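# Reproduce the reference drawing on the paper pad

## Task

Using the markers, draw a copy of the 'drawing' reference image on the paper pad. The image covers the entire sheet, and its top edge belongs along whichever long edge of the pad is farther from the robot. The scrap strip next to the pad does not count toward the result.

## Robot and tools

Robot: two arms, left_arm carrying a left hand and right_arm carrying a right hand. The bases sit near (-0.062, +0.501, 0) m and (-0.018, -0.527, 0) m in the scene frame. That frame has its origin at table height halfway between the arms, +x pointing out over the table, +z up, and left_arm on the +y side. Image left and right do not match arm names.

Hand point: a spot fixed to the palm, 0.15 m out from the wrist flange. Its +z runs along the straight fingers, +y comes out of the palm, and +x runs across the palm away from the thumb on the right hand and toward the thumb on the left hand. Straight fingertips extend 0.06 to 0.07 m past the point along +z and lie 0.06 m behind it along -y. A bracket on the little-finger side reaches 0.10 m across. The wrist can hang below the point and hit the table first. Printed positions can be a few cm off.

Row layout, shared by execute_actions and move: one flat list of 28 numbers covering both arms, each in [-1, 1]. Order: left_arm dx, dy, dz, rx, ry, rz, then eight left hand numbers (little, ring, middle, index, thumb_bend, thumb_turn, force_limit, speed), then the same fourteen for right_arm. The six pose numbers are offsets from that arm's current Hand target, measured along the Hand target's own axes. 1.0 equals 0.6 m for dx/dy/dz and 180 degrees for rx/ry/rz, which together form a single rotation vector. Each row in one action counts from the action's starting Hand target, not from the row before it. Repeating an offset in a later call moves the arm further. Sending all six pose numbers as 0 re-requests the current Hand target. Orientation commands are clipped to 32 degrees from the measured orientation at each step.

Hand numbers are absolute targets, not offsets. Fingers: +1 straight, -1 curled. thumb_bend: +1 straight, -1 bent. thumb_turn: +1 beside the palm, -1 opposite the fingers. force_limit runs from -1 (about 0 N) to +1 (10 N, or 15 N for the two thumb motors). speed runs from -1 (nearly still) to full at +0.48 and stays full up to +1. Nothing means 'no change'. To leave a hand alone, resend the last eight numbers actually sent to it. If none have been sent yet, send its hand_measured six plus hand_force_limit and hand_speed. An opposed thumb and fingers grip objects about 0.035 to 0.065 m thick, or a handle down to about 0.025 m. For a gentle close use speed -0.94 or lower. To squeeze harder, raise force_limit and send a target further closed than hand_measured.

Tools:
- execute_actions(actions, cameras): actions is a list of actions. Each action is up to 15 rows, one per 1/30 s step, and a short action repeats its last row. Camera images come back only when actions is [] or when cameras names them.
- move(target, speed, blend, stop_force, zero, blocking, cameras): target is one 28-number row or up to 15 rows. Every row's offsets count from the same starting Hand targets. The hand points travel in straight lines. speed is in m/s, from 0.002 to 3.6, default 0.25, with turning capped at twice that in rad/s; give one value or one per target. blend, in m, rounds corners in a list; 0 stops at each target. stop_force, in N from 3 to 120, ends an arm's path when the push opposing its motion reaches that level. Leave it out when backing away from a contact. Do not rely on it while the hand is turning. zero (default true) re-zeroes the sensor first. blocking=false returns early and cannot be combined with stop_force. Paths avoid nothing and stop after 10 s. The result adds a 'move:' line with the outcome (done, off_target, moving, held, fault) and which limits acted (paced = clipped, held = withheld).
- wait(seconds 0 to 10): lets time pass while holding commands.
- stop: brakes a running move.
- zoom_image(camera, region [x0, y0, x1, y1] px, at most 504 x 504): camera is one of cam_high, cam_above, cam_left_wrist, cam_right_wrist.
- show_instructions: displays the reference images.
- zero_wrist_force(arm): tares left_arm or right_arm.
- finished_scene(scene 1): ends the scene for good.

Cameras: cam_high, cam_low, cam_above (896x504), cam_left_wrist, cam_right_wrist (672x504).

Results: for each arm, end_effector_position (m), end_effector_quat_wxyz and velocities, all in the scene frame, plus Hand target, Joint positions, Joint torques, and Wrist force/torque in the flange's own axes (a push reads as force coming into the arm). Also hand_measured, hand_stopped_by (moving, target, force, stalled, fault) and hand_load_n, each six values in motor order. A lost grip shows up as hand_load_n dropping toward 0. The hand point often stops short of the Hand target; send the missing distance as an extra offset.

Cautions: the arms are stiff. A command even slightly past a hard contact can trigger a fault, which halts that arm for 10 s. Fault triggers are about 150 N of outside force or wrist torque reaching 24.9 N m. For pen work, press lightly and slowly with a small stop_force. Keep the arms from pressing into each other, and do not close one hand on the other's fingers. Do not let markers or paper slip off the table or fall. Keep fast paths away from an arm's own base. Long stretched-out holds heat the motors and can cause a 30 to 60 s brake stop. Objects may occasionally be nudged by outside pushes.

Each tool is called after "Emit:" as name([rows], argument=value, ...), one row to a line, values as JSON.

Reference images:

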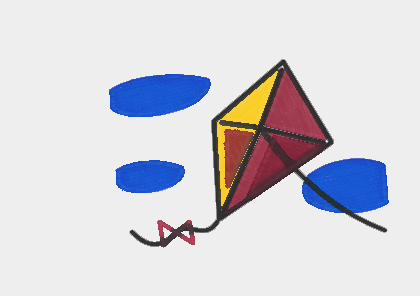

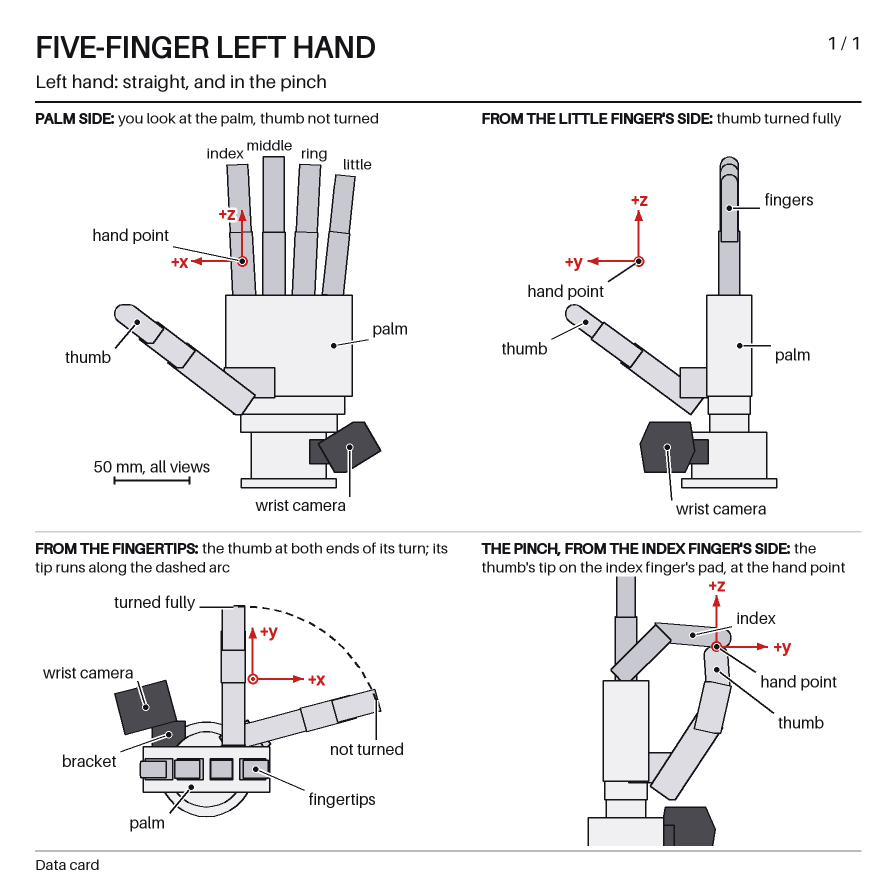

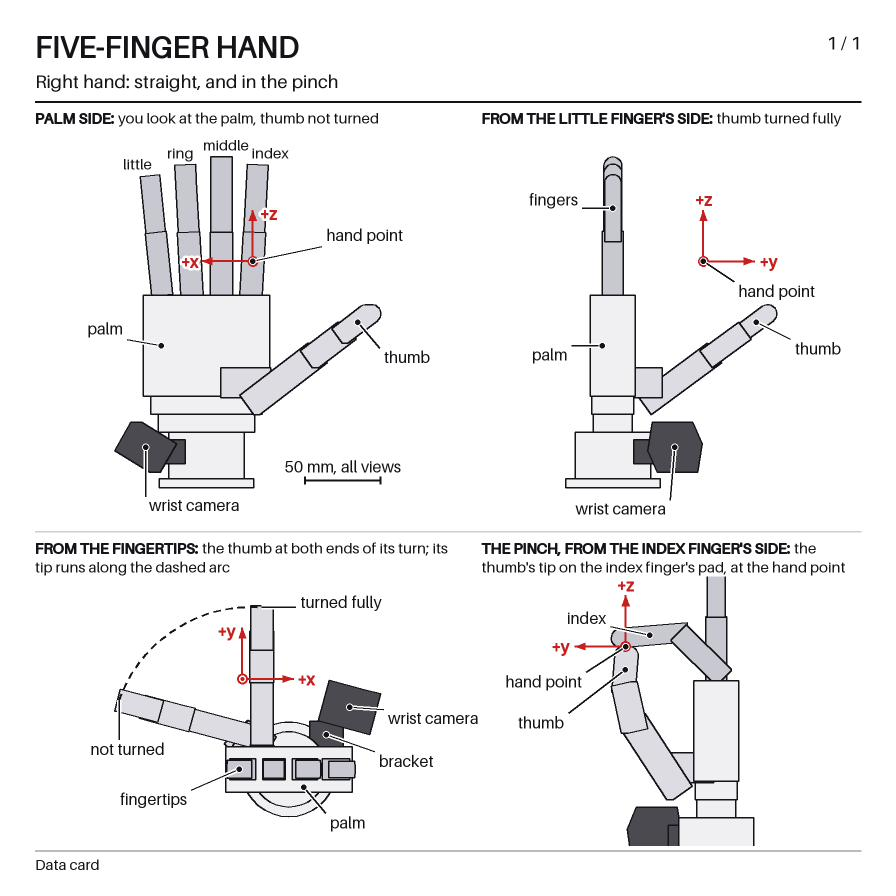

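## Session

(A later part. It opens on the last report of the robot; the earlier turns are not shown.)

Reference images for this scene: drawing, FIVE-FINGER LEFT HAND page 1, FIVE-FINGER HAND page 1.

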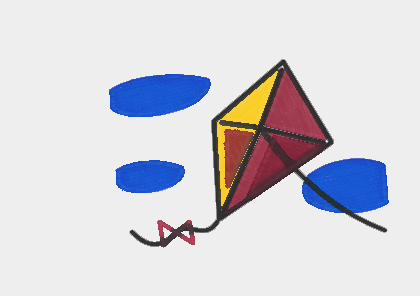

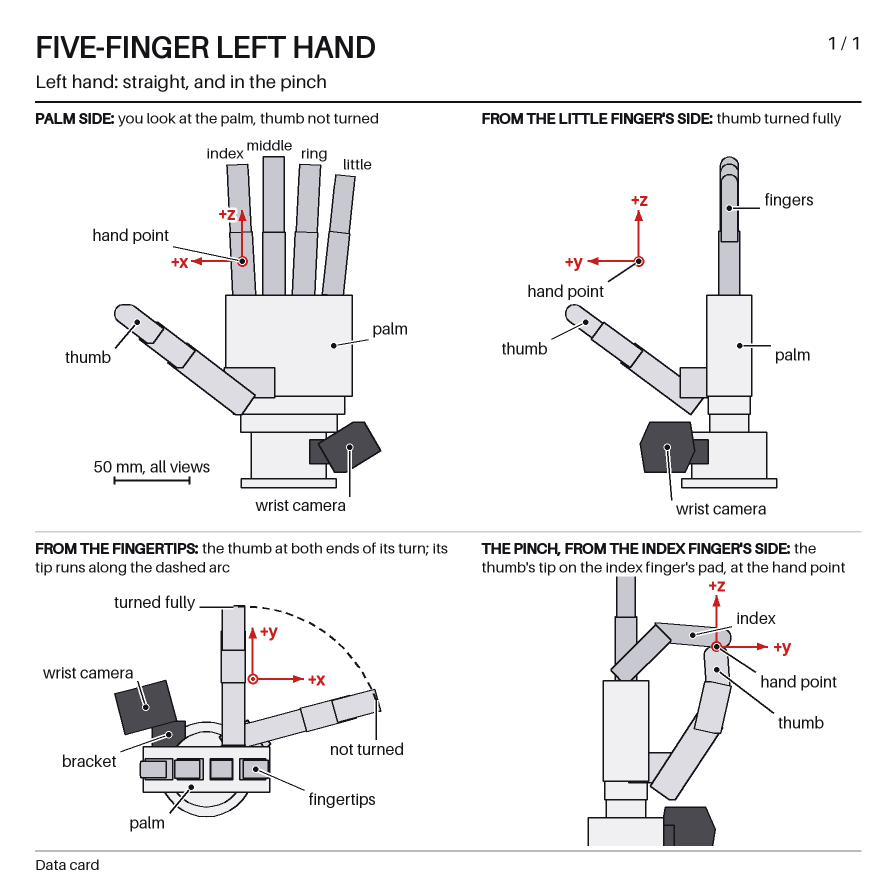

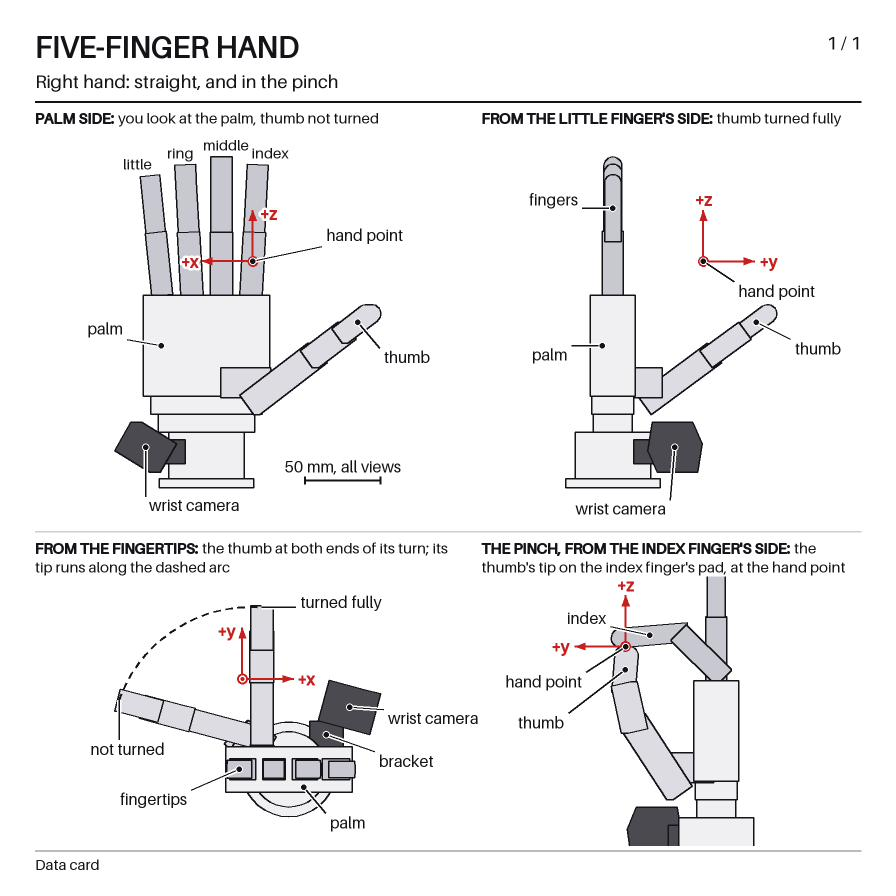

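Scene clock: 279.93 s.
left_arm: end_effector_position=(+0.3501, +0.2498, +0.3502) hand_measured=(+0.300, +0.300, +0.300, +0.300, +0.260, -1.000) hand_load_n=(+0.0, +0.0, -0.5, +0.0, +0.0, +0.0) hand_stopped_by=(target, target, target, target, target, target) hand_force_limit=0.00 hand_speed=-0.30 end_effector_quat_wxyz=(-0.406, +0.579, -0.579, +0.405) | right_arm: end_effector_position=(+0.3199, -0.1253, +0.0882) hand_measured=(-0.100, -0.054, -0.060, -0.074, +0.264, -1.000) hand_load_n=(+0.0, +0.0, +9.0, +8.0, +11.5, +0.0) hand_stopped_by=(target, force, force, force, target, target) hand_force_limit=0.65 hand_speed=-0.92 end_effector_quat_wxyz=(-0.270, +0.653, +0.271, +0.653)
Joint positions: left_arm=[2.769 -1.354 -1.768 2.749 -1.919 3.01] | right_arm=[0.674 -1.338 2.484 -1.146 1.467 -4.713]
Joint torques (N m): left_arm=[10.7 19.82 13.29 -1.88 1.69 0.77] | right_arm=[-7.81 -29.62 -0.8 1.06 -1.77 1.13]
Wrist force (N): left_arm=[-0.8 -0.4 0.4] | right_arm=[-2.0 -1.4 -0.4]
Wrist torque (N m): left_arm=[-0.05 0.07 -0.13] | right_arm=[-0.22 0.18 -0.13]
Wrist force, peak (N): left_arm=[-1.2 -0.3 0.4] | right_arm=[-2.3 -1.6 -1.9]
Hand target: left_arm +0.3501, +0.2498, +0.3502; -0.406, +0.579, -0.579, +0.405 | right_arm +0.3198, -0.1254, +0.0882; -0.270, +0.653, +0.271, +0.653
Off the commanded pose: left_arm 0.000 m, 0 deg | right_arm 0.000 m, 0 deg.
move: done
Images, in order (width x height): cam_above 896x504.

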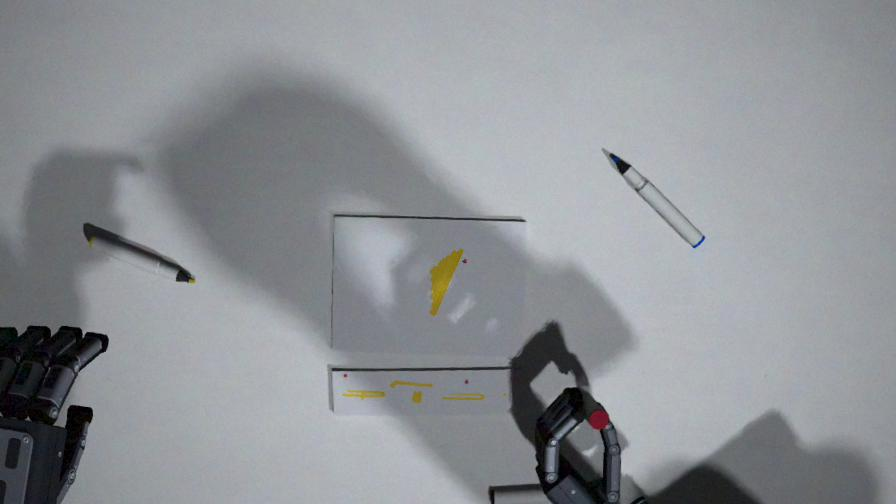

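Emit:
move(target=[0,0,0,0,0,0,0.3,0.3,0.3,0.3,0.26,-1,0,-0.3,-0.033,0,0.30,0,0,0,-0.1,-0.1,-0.4,-0.35,0.26,-1,0.65,-0.92], speed=0.2)

Emit:
move([
  [0,0,0,0,0,0,0.3,0.3,0.3,0.3,0.26,-1,0,-0.3,0,0.010681,0.015479,0,0,0,-0.1,-0.1,-0.4,-0.35,0.26,-1,0.65,-0.92],
  [0,0,0,0,0,0,0.3,0.3,0.3,0.3,0.26,-1,0,-0.3,-0.01667,0.010681,0.015479,0,0,0,-0.1,-0.1,-0.4,-0.35,0.26,-1,0.65,-0.92],
  [0,0,0,0,0,0,0.3,0.3,0.3,0.3,0.26,-1,0,-0.3,-0.01667,-0.105121,-0.039984,0,0,0,-0.1,-0.1,-0.4,-0.35,0.26,-1,0.65,-0.92],
  [0,0,0,0,0,0,0.3,0.3,0.3,0.3,0.26,-1,0,-0.3,-0.01667,-0.099248,-0.040856,0,0,0,-0.1,-0.1,-0.4,-0.35,0.26,-1,0.65,-0.92],
  [0,0,0,0,0,0,0.3,0.3,0.3,0.3,0.26,-1,0,-0.3,-0.01667,0.009881,0.011411,0,0,0,-0.1,-0.1,-0.4,-0.35,0.26,-1,0.65,-0.92],
  [0,0,0,0,0,0,0.3,0.3,0.3,0.3,0.26,-1,0,-0.3,-0.01667,0.009044,0.007325,0,0,0,-0.1,-0.1,-0.4,-0.35,0.26,-1,0.65,-0.92],
  [0,0,0,0,0,0,0.3,0.3,0.3,0.3,0.26,-1,0,-0.3,-0.01667,-0.093299,-0.041692,0,0,0,-0.1,-0.1,-0.4,-0.35,0.26,-1,0.65,-0.92],
  [0,0,0,0,0,0,0.3,0.3,0.3,0.3,0.26,-1,0,-0.3,-0.01667,-0.087349,-0.042529,0,0,0,-0.1,-0.1,-0.4,-0.35,0.26,-1,0.65,-0.92],
  [0,0,0,0,0,0,0.3,0.3,0.3,0.3,0.26,-1,0,-0.3,-0.01667,0.008246,0.003256,0,0,0,-0.1,-0.1,-0.4,-0.35,0.26,-1,0.65,-0.92],
  [0,0,0,0,0,0,0.3,0.3,0.3,0.3,0.26,-1,0,-0.3,0,0.008246,0.003256,0,0,0,-0.1,-0.1,-0.4,-0.35,0.26,-1,0.65,-0.92],
  [0,0,0,0,0,0,0.3,0.3,0.3,0.3,0.26,-1,0,-0.3,0,0,0,0,0,0,-0.1,-0.1,-0.4,-0.35,0.26,-1,0.65,-0.92],
], speed=[0.05,0.04,0.06,0.06,0.06,0.06,0.06,0.06,0.06,0.05,0.06])

Scene clock: 286.83 s.
left_arm: end_effector_position=(+0.3501, +0.2498, +0.3502) hand_measured=(+0.300, +0.300, +0.300, +0.300, +0.260, -1.000) hand_load_n=(+0.0, +0.0, +0.0, +0.0, +0.0, +0.0) hand_stopped_by=(target, target, target, target, target, target) hand_force_limit=0.00 hand_speed=-0.30 end_effector_quat_wxyz=(-0.406, +0.579, -0.579, +0.405) | right_arm: end_effector_position=(+0.4470, +0.0019, +0.0684) hand_measured=(-0.100, -0.054, -0.060, -0.074, +0.264, -1.000) hand_load_n=(+0.0, +0.0, +9.0, +8.0, +11.5, +0.0) hand_stopped_by=(target, force, force, force, target, target) hand_force_limit=0.65 hand_speed=-0.92 end_effector_quat_wxyz=(-0.271, +0.653, +0.271, +0.653)
Joint positions: left_arm=[2.769 -1.354 -1.768 2.749 -1.919 3.01] | right_arm=[0.716 -1.014 1.989 -0.974 1.509 -4.713]
Joint torques (N m): left_arm=[11.47 19.89 13.04 -1.82 1.72 0.66] | right_arm=[8.78 -31.56 -23.82 1.11 0.86 -1.43]
Wrist force (N): left_arm=[-0.7 -0.2 0.4] | right_arm=[-1.8 -1.3 -0.4]
Wrist torque (N m): left_arm=[-0.01 0.07 -0.14] | right_arm=[-0.21 0.15 -0.12]
Wrist force, peak (N): left_arm=[-1.2 -0.5 0.3] | right_arm=[-2.2 -1.7 -1.9]
Hand target: left_arm +0.3501, +0.2498, +0.3502; -0.406, +0.579, -0.579, +0.405 | right_arm +0.4471, +0.0019, +0.0684; -0.270, +0.653, +0.271, +0.653
Off the commanded pose: left_arm 0.000 m, 0 deg | right_arm 0.000 m, 0 deg.
move: done

Scene clock: 295.53 s.
left_arm: end_effector_position=(+0.3501, +0.2498, +0.3502) hand_measured=(+0.300, +0.300, +0.300, +0.300, +0.260, -1.000) hand_load_n=(+0.0, +0.0, +0.0, +0.0, +0.0, +0.0) hand_stopped_by=(target, target, target, target, target, target) hand_force_limit=0.00 hand_speed=-0.30 end_effector_quat_wxyz=(-0.406, +0.579, -0.579, +0.405) | right_arm: end_effector_position=(+0.4471, +0.0019, +0.0684) hand_measured=(-0.100, -0.054, -0.060, -0.074, +0.264, -1.000) hand_load_n=(+0.0, +0.5, +9.5, +8.5, +11.0, +0.0) hand_stopped_by=(target, force, force, force, target, target) hand_force_limit=0.65 hand_speed=-0.92 end_effector_quat_wxyz=(-0.270, +0.653, +0.271, +0.653)
Joint positions: left_arm=[2.769 -1.354 -1.768 2.749 -1.919 3.01] | right_arm=[0.716 -1.014 1.988 -0.974 1.509 -4.713]
Joint torques (N m): left_arm=[11.12 19.78 13.89 -1.64 1.61 0.52] | right_arm=[9.29 -46.23 -3.99 -4.44 1.13 -0.63]
Wrist force (N): left_arm=[-0.8 -0.4 0.3] | right_arm=[-2.1 -1.3 -0.7]
Wrist torque (N m): left_arm=[-0.05 0.08 -0.14] | right_arm=[-0.19 0.19 -0.13]
Wrist force, peak (N): left_arm=[-1.3 -0.5 0.4] | right_arm=[-2.5 -1.4 -0.8]
Hand target: left_arm +0.3501, +0.2498, +0.3502; -0.406, +0.579, -0.579, +0.405 | right_arm +0.4471, +0.0019, +0.0684; -0.270, +0.653, +0.271, +0.653
Off the commanded pose: left_arm 0.000 m, 0 deg | right_arm 0.000 m, 0 deg.
move: done

Emit:
move(target=[0,0,0,0,0,0,0.3,0.3,0.3,0.3,0.26,-1,0,-0.3,0.02,0,-0.30,0,0,0,-0.1,-0.1,-0.4,-0.35,0.26,-1,0.65,-0.92], speed=0.25, cameras=["cam_above"])

Emit:
zoom_image(camera="cam_above", region=[420, 235, 500, 325])

Scene clock: 299.67 s.
left_arm: end_effector_position=(+0.3501, +0.2498, +0.3502) hand_measured=(+0.300, +0.300, +0.300, +0.300, +0.260, -1.000) hand_load_n=(+0.0, +0.0, +0.0, +0.0, +0.0, +0.0) hand_stopped_by=(target, target, target, target, target, target) hand_force_limit=0.00 hand_speed=-0.30 end_effector_quat_wxyz=(-0.406, +0.579, -0.579, +0.405) | right_arm: end_effector_position=(+0.3198, -0.1253, +0.0804) hand_measured=(-0.100, -0.054, -0.060, -0.074, +0.264, -1.000) hand_load_n=(+0.0, +0.5, +9.0, +8.0, +11.0, +0.5) hand_stopped_by=(target, force, force, force, target, target) hand_force_limit=0.65 hand_speed=-0.92 end_effector_quat_wxyz=(-0.270, +0.653, +0.271, +0.653)
Joint positions: left_arm=[2.769 -1.354 -1.768 2.749 -1.919 3.01] | right_arm=[0.674 -1.31 2.488 -1.178 1.467 -4.713]
Joint torques (N m): left_arm=[10.81 19.75 13.02 -1.59 1.48 0.54] | right_arm=[-7.97 -29.44 0.2 -4.42 -1.6 1.12]
Wrist force (N): left_arm=[-0.7 -0.3 0.4] | right_arm=[-2.1 -1.4 -0.6]
Wrist torque (N m): left_arm=[-0.03 0.05 -0.13] | right_arm=[-0.21 0.20 -0.13]
Wrist force, peak (N): left_arm=[-1.1 -0.3 0.6] | right_arm=[-2.3 -1.3 -1.9]
Hand target: left_arm +0.3501, +0.2498, +0.3502; -0.406, +0.579, -0.579, +0.405 | right_arm +0.3198, -0.1254, +0.0804; -0.270, +0.653, +0.271, +0.653
Off the commanded pose: left_arm 0.000 m, 0 deg | right_arm 0.000 m, 0 deg.
move: done
Images, in order (width x height): cam_above 896x504.

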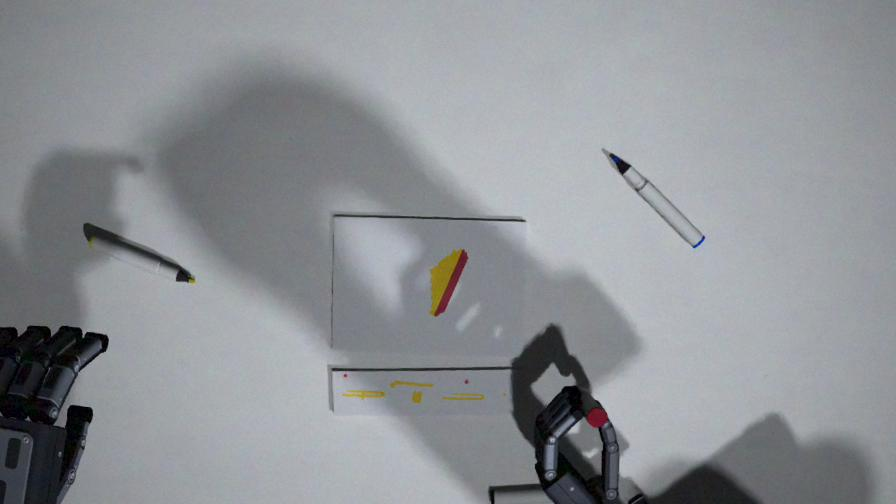

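Scaled by 5.600 from the camera's 896x504 image, which has a finer 1280x720 frame.

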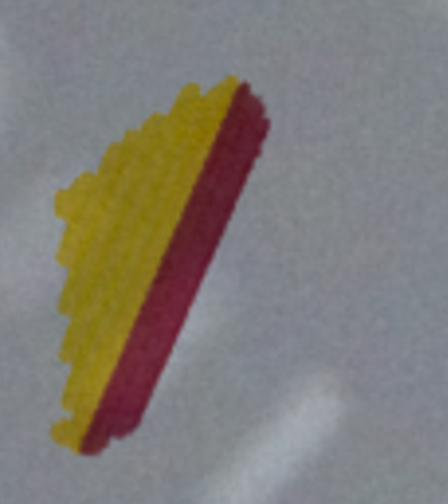

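Emit:
move(target=[0,0,0,0,0,0,0.3,0.3,0.3,0.3,0.26,-1,0,-0.3,-0.02,0,0.30,0,0,0,-0.1,-0.1,-0.4,-0.35,0.26,-1,0.65,-0.92], speed=0.25)

Emit:
move([
  [0,0,0,0,0,0,0.3,0.3,0.3,0.3,0.26,-1,0,-0.3,0,0.007447,-0.000812,0,0,0,-0.1,-0.1,-0.4,-0.35,0.26,-1,0.65,-0.92],
  [0,0,0,0,0,0,0.3,0.3,0.3,0.3,0.26,-1,0,-0.3,-0.01667,0.007447,-0.000812,0,0,0,-0.1,-0.1,-0.4,-0.35,0.26,-1,0.65,-0.92],
  [0,0,0,0,0,0,0.3,0.3,0.3,0.3,0.26,-1,0,-0.3,-0.01667,-0.081476,-0.043401,0,0,0,-0.1,-0.1,-0.4,-0.35,0.26,-1,0.65,-0.92],
  [0,0,0,0,0,0,0.3,0.3,0.3,0.3,0.26,-1,0,-0.3,-0.01667,-0.075527,-0.044238,0,0,0,-0.1,-0.1,-0.4,-0.35,0.26,-1,0.65,-0.92],
  [0,0,0,0,0,0,0.3,0.3,0.3,0.3,0.26,-1,0,-0.3,-0.01667,0.006648,-0.004880,0,0,0,-0.1,-0.1,-0.4,-0.35,0.26,-1,0.65,-0.92],
  [0,0,0,0,0,0,0.3,0.3,0.3,0.3,0.26,-1,0,-0.3,-0.01667,0.005849,-0.008947,0,0,0,-0.1,-0.1,-0.4,-0.35,0.26,-1,0.65,-0.92],
  [0,0,0,0,0,0,0.3,0.3,0.3,0.3,0.26,-1,0,-0.3,-0.01667,-0.069578,-0.045073,0,0,0,-0.1,-0.1,-0.4,-0.35,0.26,-1,0.65,-0.92],
  [0,0,0,0,0,0,0.3,0.3,0.3,0.3,0.26,-1,0,-0.3,-0.01667,-0.063629,-0.045909,0,0,0,-0.1,-0.1,-0.4,-0.35,0.26,-1,0.65,-0.92],
  [0,0,0,0,0,0,0.3,0.3,0.3,0.3,0.26,-1,0,-0.3,-0.01667,0.005050,-0.013016,0,0,0,-0.1,-0.1,-0.4,-0.35,0.26,-1,0.65,-0.92],
  [0,0,0,0,0,0,0.3,0.3,0.3,0.3,0.26,-1,0,-0.3,-0.01667,0.004251,-0.017084,0,0,0,-0.1,-0.1,-0.4,-0.35,0.26,-1,0.65,-0.92],
  [0,0,0,0,0,0,0.3,0.3,0.3,0.3,0.26,-1,0,-0.3,-0.01667,-0.057755,-0.046782,0,0,0,-0.1,-0.1,-0.4,-0.35,0.26,-1,0.65,-0.92],
  [0,0,0,0,0,0,0.3,0.3,0.3,0.3,0.26,-1,0,-0.3,0,-0.057755,-0.046782,0,0,0,-0.1,-0.1,-0.4,-0.35,0.26,-1,0.65,-0.92],
  [0,0,0,0,0,0,0.3,0.3,0.3,0.3,0.26,-1,0,-0.3,0,0,0,0,0,0,-0.1,-0.1,-0.4,-0.35,0.26,-1,0.65,-0.92],
], speed=[0.08,0.04,0.065,0.065,0.065,0.065,0.065,0.065,0.065,0.065,0.065,0.08,0.12])

Emit:
move([
  [0,0,0,0,0,0,0.3,0.3,0.3,0.3,0.26,-1,0,-0.3,0,-0.051806,-0.047618,0,0,0,-0.1,-0.1,-0.4,-0.35,0.26,-1,0.65,-0.92],
  [0,0,0,0,0,0,0.3,0.3,0.3,0.3,0.26,-1,0,-0.3,-0.01667,-0.051806,-0.047618,0,0,0,-0.1,-0.1,-0.4,-0.35,0.26,-1,0.65,-0.92],
  [0,0,0,0,0,0,0.3,0.3,0.3,0.3,0.26,-1,0,-0.3,-0.01667,0.003452,-0.021152,0,0,0,-0.1,-0.1,-0.4,-0.35,0.26,-1,0.65,-0.92],
  [0,0,0,0,0,0,0.3,0.3,0.3,0.3,0.26,-1,0,-0.3,-0.01667,0.002653,-0.025221,0,0,0,-0.1,-0.1,-0.4,-0.35,0.26,-1,0.65,-0.92],
  [0,0,0,0,0,0,0.3,0.3,0.3,0.3,0.26,-1,0,-0.3,-0.01667,-0.045857,-0.048454,0,0,0,-0.1,-0.1,-0.4,-0.35,0.26,-1,0.65,-0.92],
  [0,0,0,0,0,0,0.3,0.3,0.3,0.3,0.26,-1,0,-0.3,-0.01667,-0.039983,-0.049327,0,0,0,-0.1,-0.1,-0.4,-0.35,0.26,-1,0.65,-0.92],
  [0,0,0,0,0,0,0.3,0.3,0.3,0.3,0.26,-1,0,-0.3,-0.01667,0.001854,-0.029289,0,0,0,-0.1,-0.1,-0.4,-0.35,0.26,-1,0.65,-0.92],
  [0,0,0,0,0,0,0.3,0.3,0.3,0.3,0.26,-1,0,-0.3,-0.01667,0.001055,-0.033357,0,0,0,-0.1,-0.1,-0.4,-0.35,0.26,-1,0.65,-0.92],
  [0,0,0,0,0,0,0.3,0.3,0.3,0.3,0.26,-1,0,-0.3,-0.01667,-0.034034,-0.050163,0,0,0,-0.1,-0.1,-0.4,-0.35,0.26,-1,0.65,-0.92],
  [0,0,0,0,0,0,0.3,0.3,0.3,0.3,0.26,-1,0,-0.3,-0.01667,-0.028085,-0.051000,0,0,0,-0.1,-0.1,-0.4,-0.35,0.26,-1,0.65,-0.92],
  [0,0,0,0,0,0,0.3,0.3,0.3,0.3,0.26,-1,0,-0.3,-0.01667,0.000256,-0.037426,0,0,0,-0.1,-0.1,-0.4,-0.35,0.26,-1,0.65,-0.92],
  [0,0,0,0,0,0,0.3,0.3,0.3,0.3,0.26,-1,0,-0.3,0,0.000256,-0.037426,0,0,0,-0.1,-0.1,-0.4,-0.35,0.26,-1,0.65,-0.92],
  [0,0,0,0,0,0,0.3,0.3,0.3,0.3,0.26,-1,0,-0.3,0,0,0,0,0,0,-0.1,-0.1,-0.4,-0.35,0.26,-1,0.65,-0.92],
], speed=[0.12,0.04,0.065,0.065,0.065,0.065,0.065,0.065,0.065,0.065,0.065,0.08,0.12])

Emit:
move([
  [0,0,0,0,0,0,0.3,0.3,0.3,0.3,0.26,-1,0,-0.3,0,-0.000543,-0.041493,0,0,0,-0.1,-0.1,-0.4,-0.35,0.26,-1,0.65,-0.92],
  [0,0,0,0,0,0,0.3,0.3,0.3,0.3,0.26,-1,0,-0.3,-0.01667,-0.000543,-0.041493,0,0,0,-0.1,-0.1,-0.4,-0.35,0.26,-1,0.65,-0.92],
  [0,0,0,0,0,0,0.3,0.3,0.3,0.3,0.26,-1,0,-0.3,-0.01667,-0.022212,-0.051871,0,0,0,-0.1,-0.1,-0.4,-0.35,0.26,-1,0.65,-0.92],
  [0,0,0,0,0,0,0.3,0.3,0.3,0.3,0.26,-1,0,-0.3,-0.01667,-0.016262,-0.052707,0,0,0,-0.1,-0.1,-0.4,-0.35,0.26,-1,0.65,-0.92],
  [0,0,0,0,0,0,0.3,0.3,0.3,0.3,0.26,-1,0,-0.3,-0.01667,-0.001342,-0.045561,0,0,0,-0.1,-0.1,-0.4,-0.35,0.26,-1,0.65,-0.92],
  [0,0,0,0,0,0,0.3,0.3,0.3,0.3,0.26,-1,0,-0.3,-0.01667,-0.002141,-0.049629,0,0,0,-0.1,-0.1,-0.4,-0.35,0.26,-1,0.65,-0.92],
  [0,0,0,0,0,0,0.3,0.3,0.3,0.3,0.26,-1,0,-0.3,-0.01667,-0.010313,-0.053544,0,0,0,-0.1,-0.1,-0.4,-0.35,0.26,-1,0.65,-0.92],
  [0,0,0,0,0,0,0.3,0.3,0.3,0.3,0.26,-1,0,-0.3,-0.01667,-0.005926,-0.054207,0,0,0,-0.1,-0.1,-0.4,-0.35,0.26,-1,0.65,-0.92],
  [0,0,0,0,0,0,0.3,0.3,0.3,0.3,0.26,-1,0,-0.3,-0.01667,-0.002702,-0.052663,0,0,0,-0.1,-0.1,-0.4,-0.35,0.26,-1,0.65,-0.92],
  [0,0,0,0,0,0,0.3,0.3,0.3,0.3,0.26,-1,0,-0.3,0,-0.002702,-0.052663,0,0,0,-0.1,-0.1,-0.4,-0.35,0.26,-1,0.65,-0.92],
  [0,0,0,0,0,0,0.3,0.3,0.3,0.3,0.26,-1,0,-0.3,0,0,0,0,0,0,-0.1,-0.1,-0.4,-0.35,0.26,-1,0.65,-0.92],
  [0,0,0,0,0,0,0.3,0.3,0.3,0.3,0.26,-1,0,-0.3,0.02,0,-0.30,0,0,0,-0.1,-0.1,-0.4,-0.35,0.26,-1,0.65,-0.92],
], speed=[0.12,0.04,0.06,0.06,0.06,0.06,0.06,0.06,0.06,0.08,0.12,0.25], cameras=["cam_above"])

Emit:
zoom_image(camera="cam_above", region=[420, 235, 500, 325])

Scene clock: 304.60 s.
left_arm: end_effector_position=(+0.3501, +0.2498, +0.3502) hand_measured=(+0.300, +0.300, +0.300, +0.300, +0.260, -1.000) hand_load_n=(+0.0, +0.0, +0.0, +0.0, +0.0, +0.0) hand_stopped_by=(target, target, target, target, target, target) hand_force_limit=0.00 hand_speed=-0.30 end_effector_quat_wxyz=(-0.406, +0.579, -0.579, +0.405) | right_arm: end_effector_position=(+0.4470, +0.0019, +0.0684) hand_measured=(-0.100, -0.054, -0.060, -0.074, +0.264, -1.000) hand_load_n=(+0.0, +0.0, +9.0, +8.5, +11.0, +0.0) hand_stopped_by=(target, force, force, force, target, target) hand_force_limit=0.65 hand_speed=-0.92 end_effector_quat_wxyz=(-0.270, +0.653, +0.271, +0.653)
Joint positions: left_arm=[2.769 -1.354 -1.768 2.749 -1.919 3.01] | right_arm=[0.716 -1.014 1.989 -0.974 1.509 -4.713]
Joint torques (N m): left_arm=[10.24 19.84 13.78 -1.56 1.49 0.41] | right_arm=[7.38 -30.81 -23.23 1.16 0.87 -1.81]
Wrist force (N): left_arm=[-0.7 -0.3 0.4] | right_arm=[-2.2 -1.4 -0.4]
Wrist torque (N m): left_arm=[-0.03 0.07 -0.13] | right_arm=[-0.23 0.20 -0.14]
Wrist force, peak (N): left_arm=[-1.3 -0.5 0.1] | right_arm=[-2.1 -1.4 -2.1]
Hand target: left_arm +0.3501, +0.2498, +0.3502; -0.406, +0.579, -0.579, +0.405 | right_arm +0.4471, +0.0019, +0.0684; -0.270, +0.653, +0.271, +0.653
Off the commanded pose: left_arm 0.000 m, 0 deg | right_arm 0.000 m, 0 deg.
move: done

Scene clock: 313.17 s.
left_arm: end_effector_position=(+0.3501, +0.2498, +0.3502) hand_measured=(+0.300, +0.300, +0.300, +0.300, +0.260, -1.000) hand_load_n=(+0.0, +0.0, +0.0, +0.0, +0.0, +0.0) hand_stopped_by=(target, target, target, target, target, target) hand_force_limit=0.00 hand_speed=-0.30 end_effector_quat_wxyz=(-0.406, +0.579, -0.579, +0.405) | right_arm: end_effector_position=(+0.4470, +0.0019, +0.0684) hand_measured=(-0.100, -0.054, -0.060, -0.074, +0.264, -1.000) hand_load_n=(+0.0, +0.5, +9.0, +8.0, +11.0, +0.5) hand_stopped_by=(target, force, force, force, target, target) hand_force_limit=0.65 hand_speed=-0.92 end_effector_quat_wxyz=(-0.270, +0.653, +0.271, +0.653)
Joint positions: left_arm=[2.769 -1.354 -1.768 2.749 -1.919 3.01] | right_arm=[0.716 -1.014 1.989 -0.974 1.509 -4.713]
Joint torques (N m): left_arm=[11.03 18.66 13.15 -1.48 1.49 0.17] | right_arm=[-8.02 -30.95 -24.38 1.08 -1.64 -1.2]
Wrist force (N): left_arm=[-0.5 -0.4 0.6] | right_arm=[-2.2 -1.3 -0.5]
Wrist torque (N m): left_arm=[-0.06 0.03 -0.11] | right_arm=[-0.21 0.20 -0.14]
Wrist force, peak (N): left_arm=[-1.1 -0.7 0.6] | right_arm=[-2.1 -2.0 -1.1]
Hand target: left_arm +0.3501, +0.2498, +0.3502; -0.406, +0.579, -0.579, +0.405 | right_arm +0.4471, +0.0019, +0.0684; -0.270, +0.653, +0.271, +0.653
Off the commanded pose: left_arm 0.000 m, 0 deg | right_arm 0.000 m, 0 deg.
move: done

Scene clock: 320.07 s.
left_arm: end_effector_position=(+0.3501, +0.2498, +0.3502) hand_measured=(+0.300, +0.300, +0.300, +0.300, +0.260, -1.000) hand_load_n=(+0.0, +0.0, +0.0, +0.0, +0.0, +0.0) hand_stopped_by=(target, target, target, target, target, target) hand_force_limit=0.00 hand_speed=-0.30 end_effector_quat_wxyz=(-0.406, +0.579, -0.579, +0.405) | right_arm: end_effector_position=(+0.4470, +0.0019, +0.0684) hand_measured=(-0.100, -0.054, -0.060, -0.074, +0.264, -1.000) hand_load_n=(+0.0, +0.0, +9.5, +8.0, +11.0, +0.0) hand_stopped_by=(target, force, force, force, target, target) hand_force_limit=0.65 hand_speed=-0.92 end_effector_quat_wxyz=(-0.270, +0.653, +0.271, +0.653)
Joint positions: left_arm=[2.769 -1.354 -1.768 2.749 -1.919 3.01] | right_arm=[0.716 -1.014 1.989 -0.974 1.509 -4.713]
Joint torques (N m): left_arm=[10.84 19.25 13.58 -1.45 1.44 0.17] | right_arm=[8.44 -30.09 -24.41 1 0.94 -0.01]
Wrist force (N): left_arm=[-0.4 -0.2 0.3] | right_arm=[-2.2 -1.2 -0.8]
Wrist torque (N m): left_arm=[-0.03 0.03 -0.11] | right_arm=[-0.18 0.22 -0.14]
Wrist force, peak (N): left_arm=[-1.1 -0.3 0.7] | right_arm=[-2.7 -1.4 -0.7]
Hand target: left_arm +0.3501, +0.2498, +0.3502; -0.406, +0.579, -0.579, +0.405 | right_arm +0.4471, +0.0019, +0.0684; -0.270, +0.653, +0.271, +0.653
Off the commanded pose: left_arm 0.000 m, 0 deg | right_arm 0.000 m, 0 deg.
move: done

Scene clock: 325.90 s.
left_arm: end_effector_position=(+0.3501, +0.2498, +0.3502) hand_measured=(+0.300, +0.300, +0.300, +0.300, +0.260, -1.000) hand_load_n=(+0.0, +0.0, -0.5, +0.0, +0.0, +0.0) hand_stopped_by=(target, target, target, target, target, target) hand_force_limit=0.00 hand_speed=-0.30 end_effector_quat_wxyz=(-0.406, +0.579, -0.579, +0.405) | right_arm: end_effector_position=(+0.3198, -0.1253, +0.0804) hand_measured=(-0.100, -0.054, -0.060, -0.074, +0.264, -1.000) hand_load_n=(+0.0, +0.0, +9.5, +8.0, +11.5, +0.5) hand_stopped_by=(target, force, force, force, target, target) hand_force_limit=0.65 hand_speed=-0.92 end_effector_quat_wxyz=(-0.270, +0.653, +0.271, +0.653)
Joint positions: left_arm=[2.769 -1.354 -1.768 2.749 -1.919 3.01] | right_arm=[0.674 -1.31 2.488 -1.178 1.467 -4.713]
Joint torques (N m): left_arm=[10.6 19.04 14.13 -1.35 1.31 0.15] | right_arm=[-7 -28.74 -0.65 -4.52 -1.58 1.03]
Wrist force (N): left_arm=[-1.1 -0.4 0.3] | right_arm=[-2.2 -1.5 -0.8]
Wrist torque (N m): left_arm=[-0.04 0.11 -0.15] | right_arm=[-0.21 0.22 -0.14]
Wrist force, peak (N): left_arm=[-1.3 -0.3 0.3] | right_arm=[-2.2 -1.3 -2.0]
Hand target: left_arm +0.3501, +0.2498, +0.3502; -0.406, +0.579, -0.579, +0.405 | right_arm +0.3198, -0.1254, +0.0804; -0.270, +0.653, +0.271, +0.653
Off the commanded pose: left_arm 0.000 m, 0 deg | right_arm 0.000 m, 0 deg.
move: done
Images, in order (width x height): cam_above 896x504.

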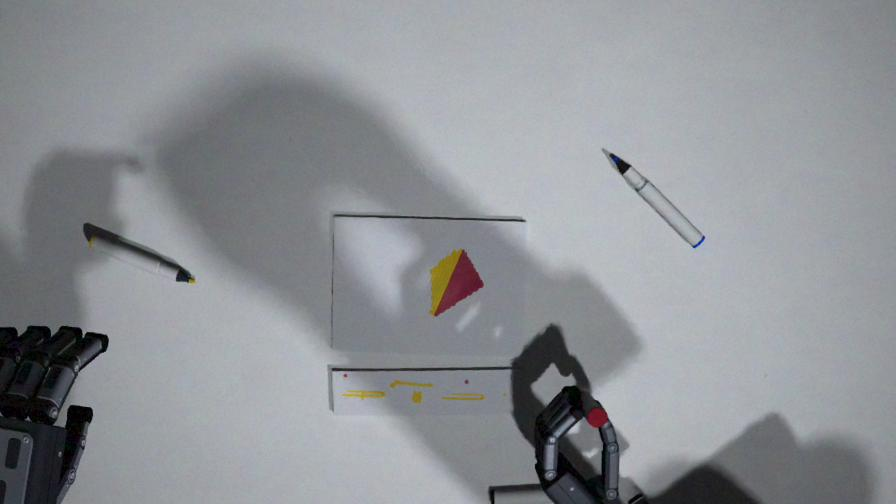

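Scaled by 5.600 from the camera's 896x504 image, which has a finer 1280x720 frame.

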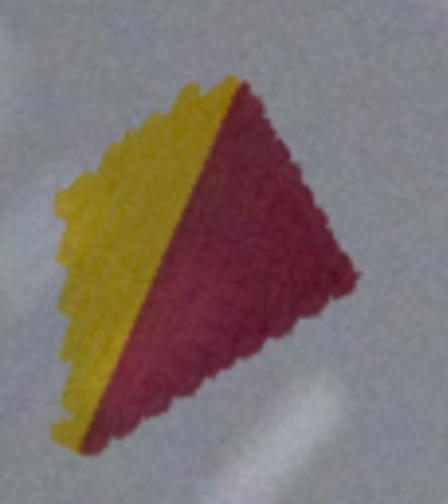

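Emit:
show_instructions()

Reference images for this scene: drawing, FIVE-FINGER LEFT HAND page 1, FIVE-FINGER HAND page 1.

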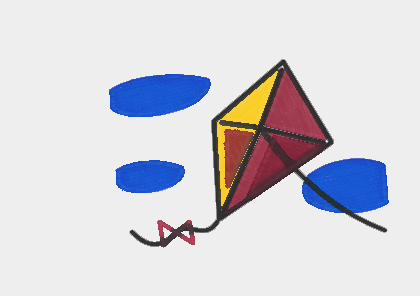

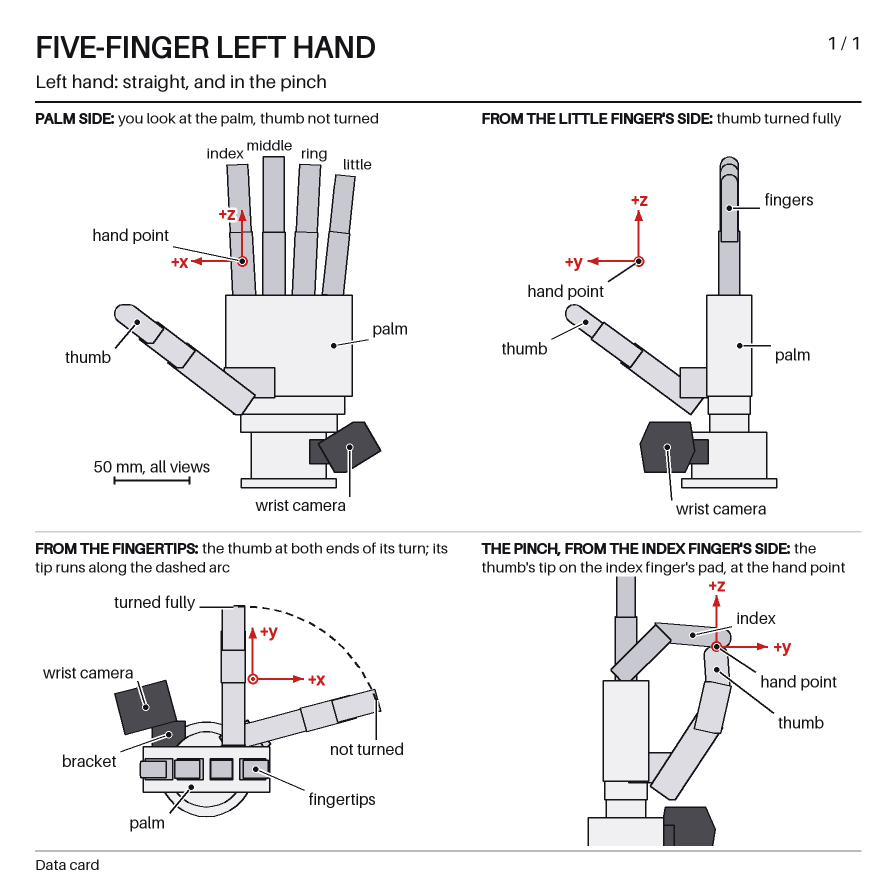

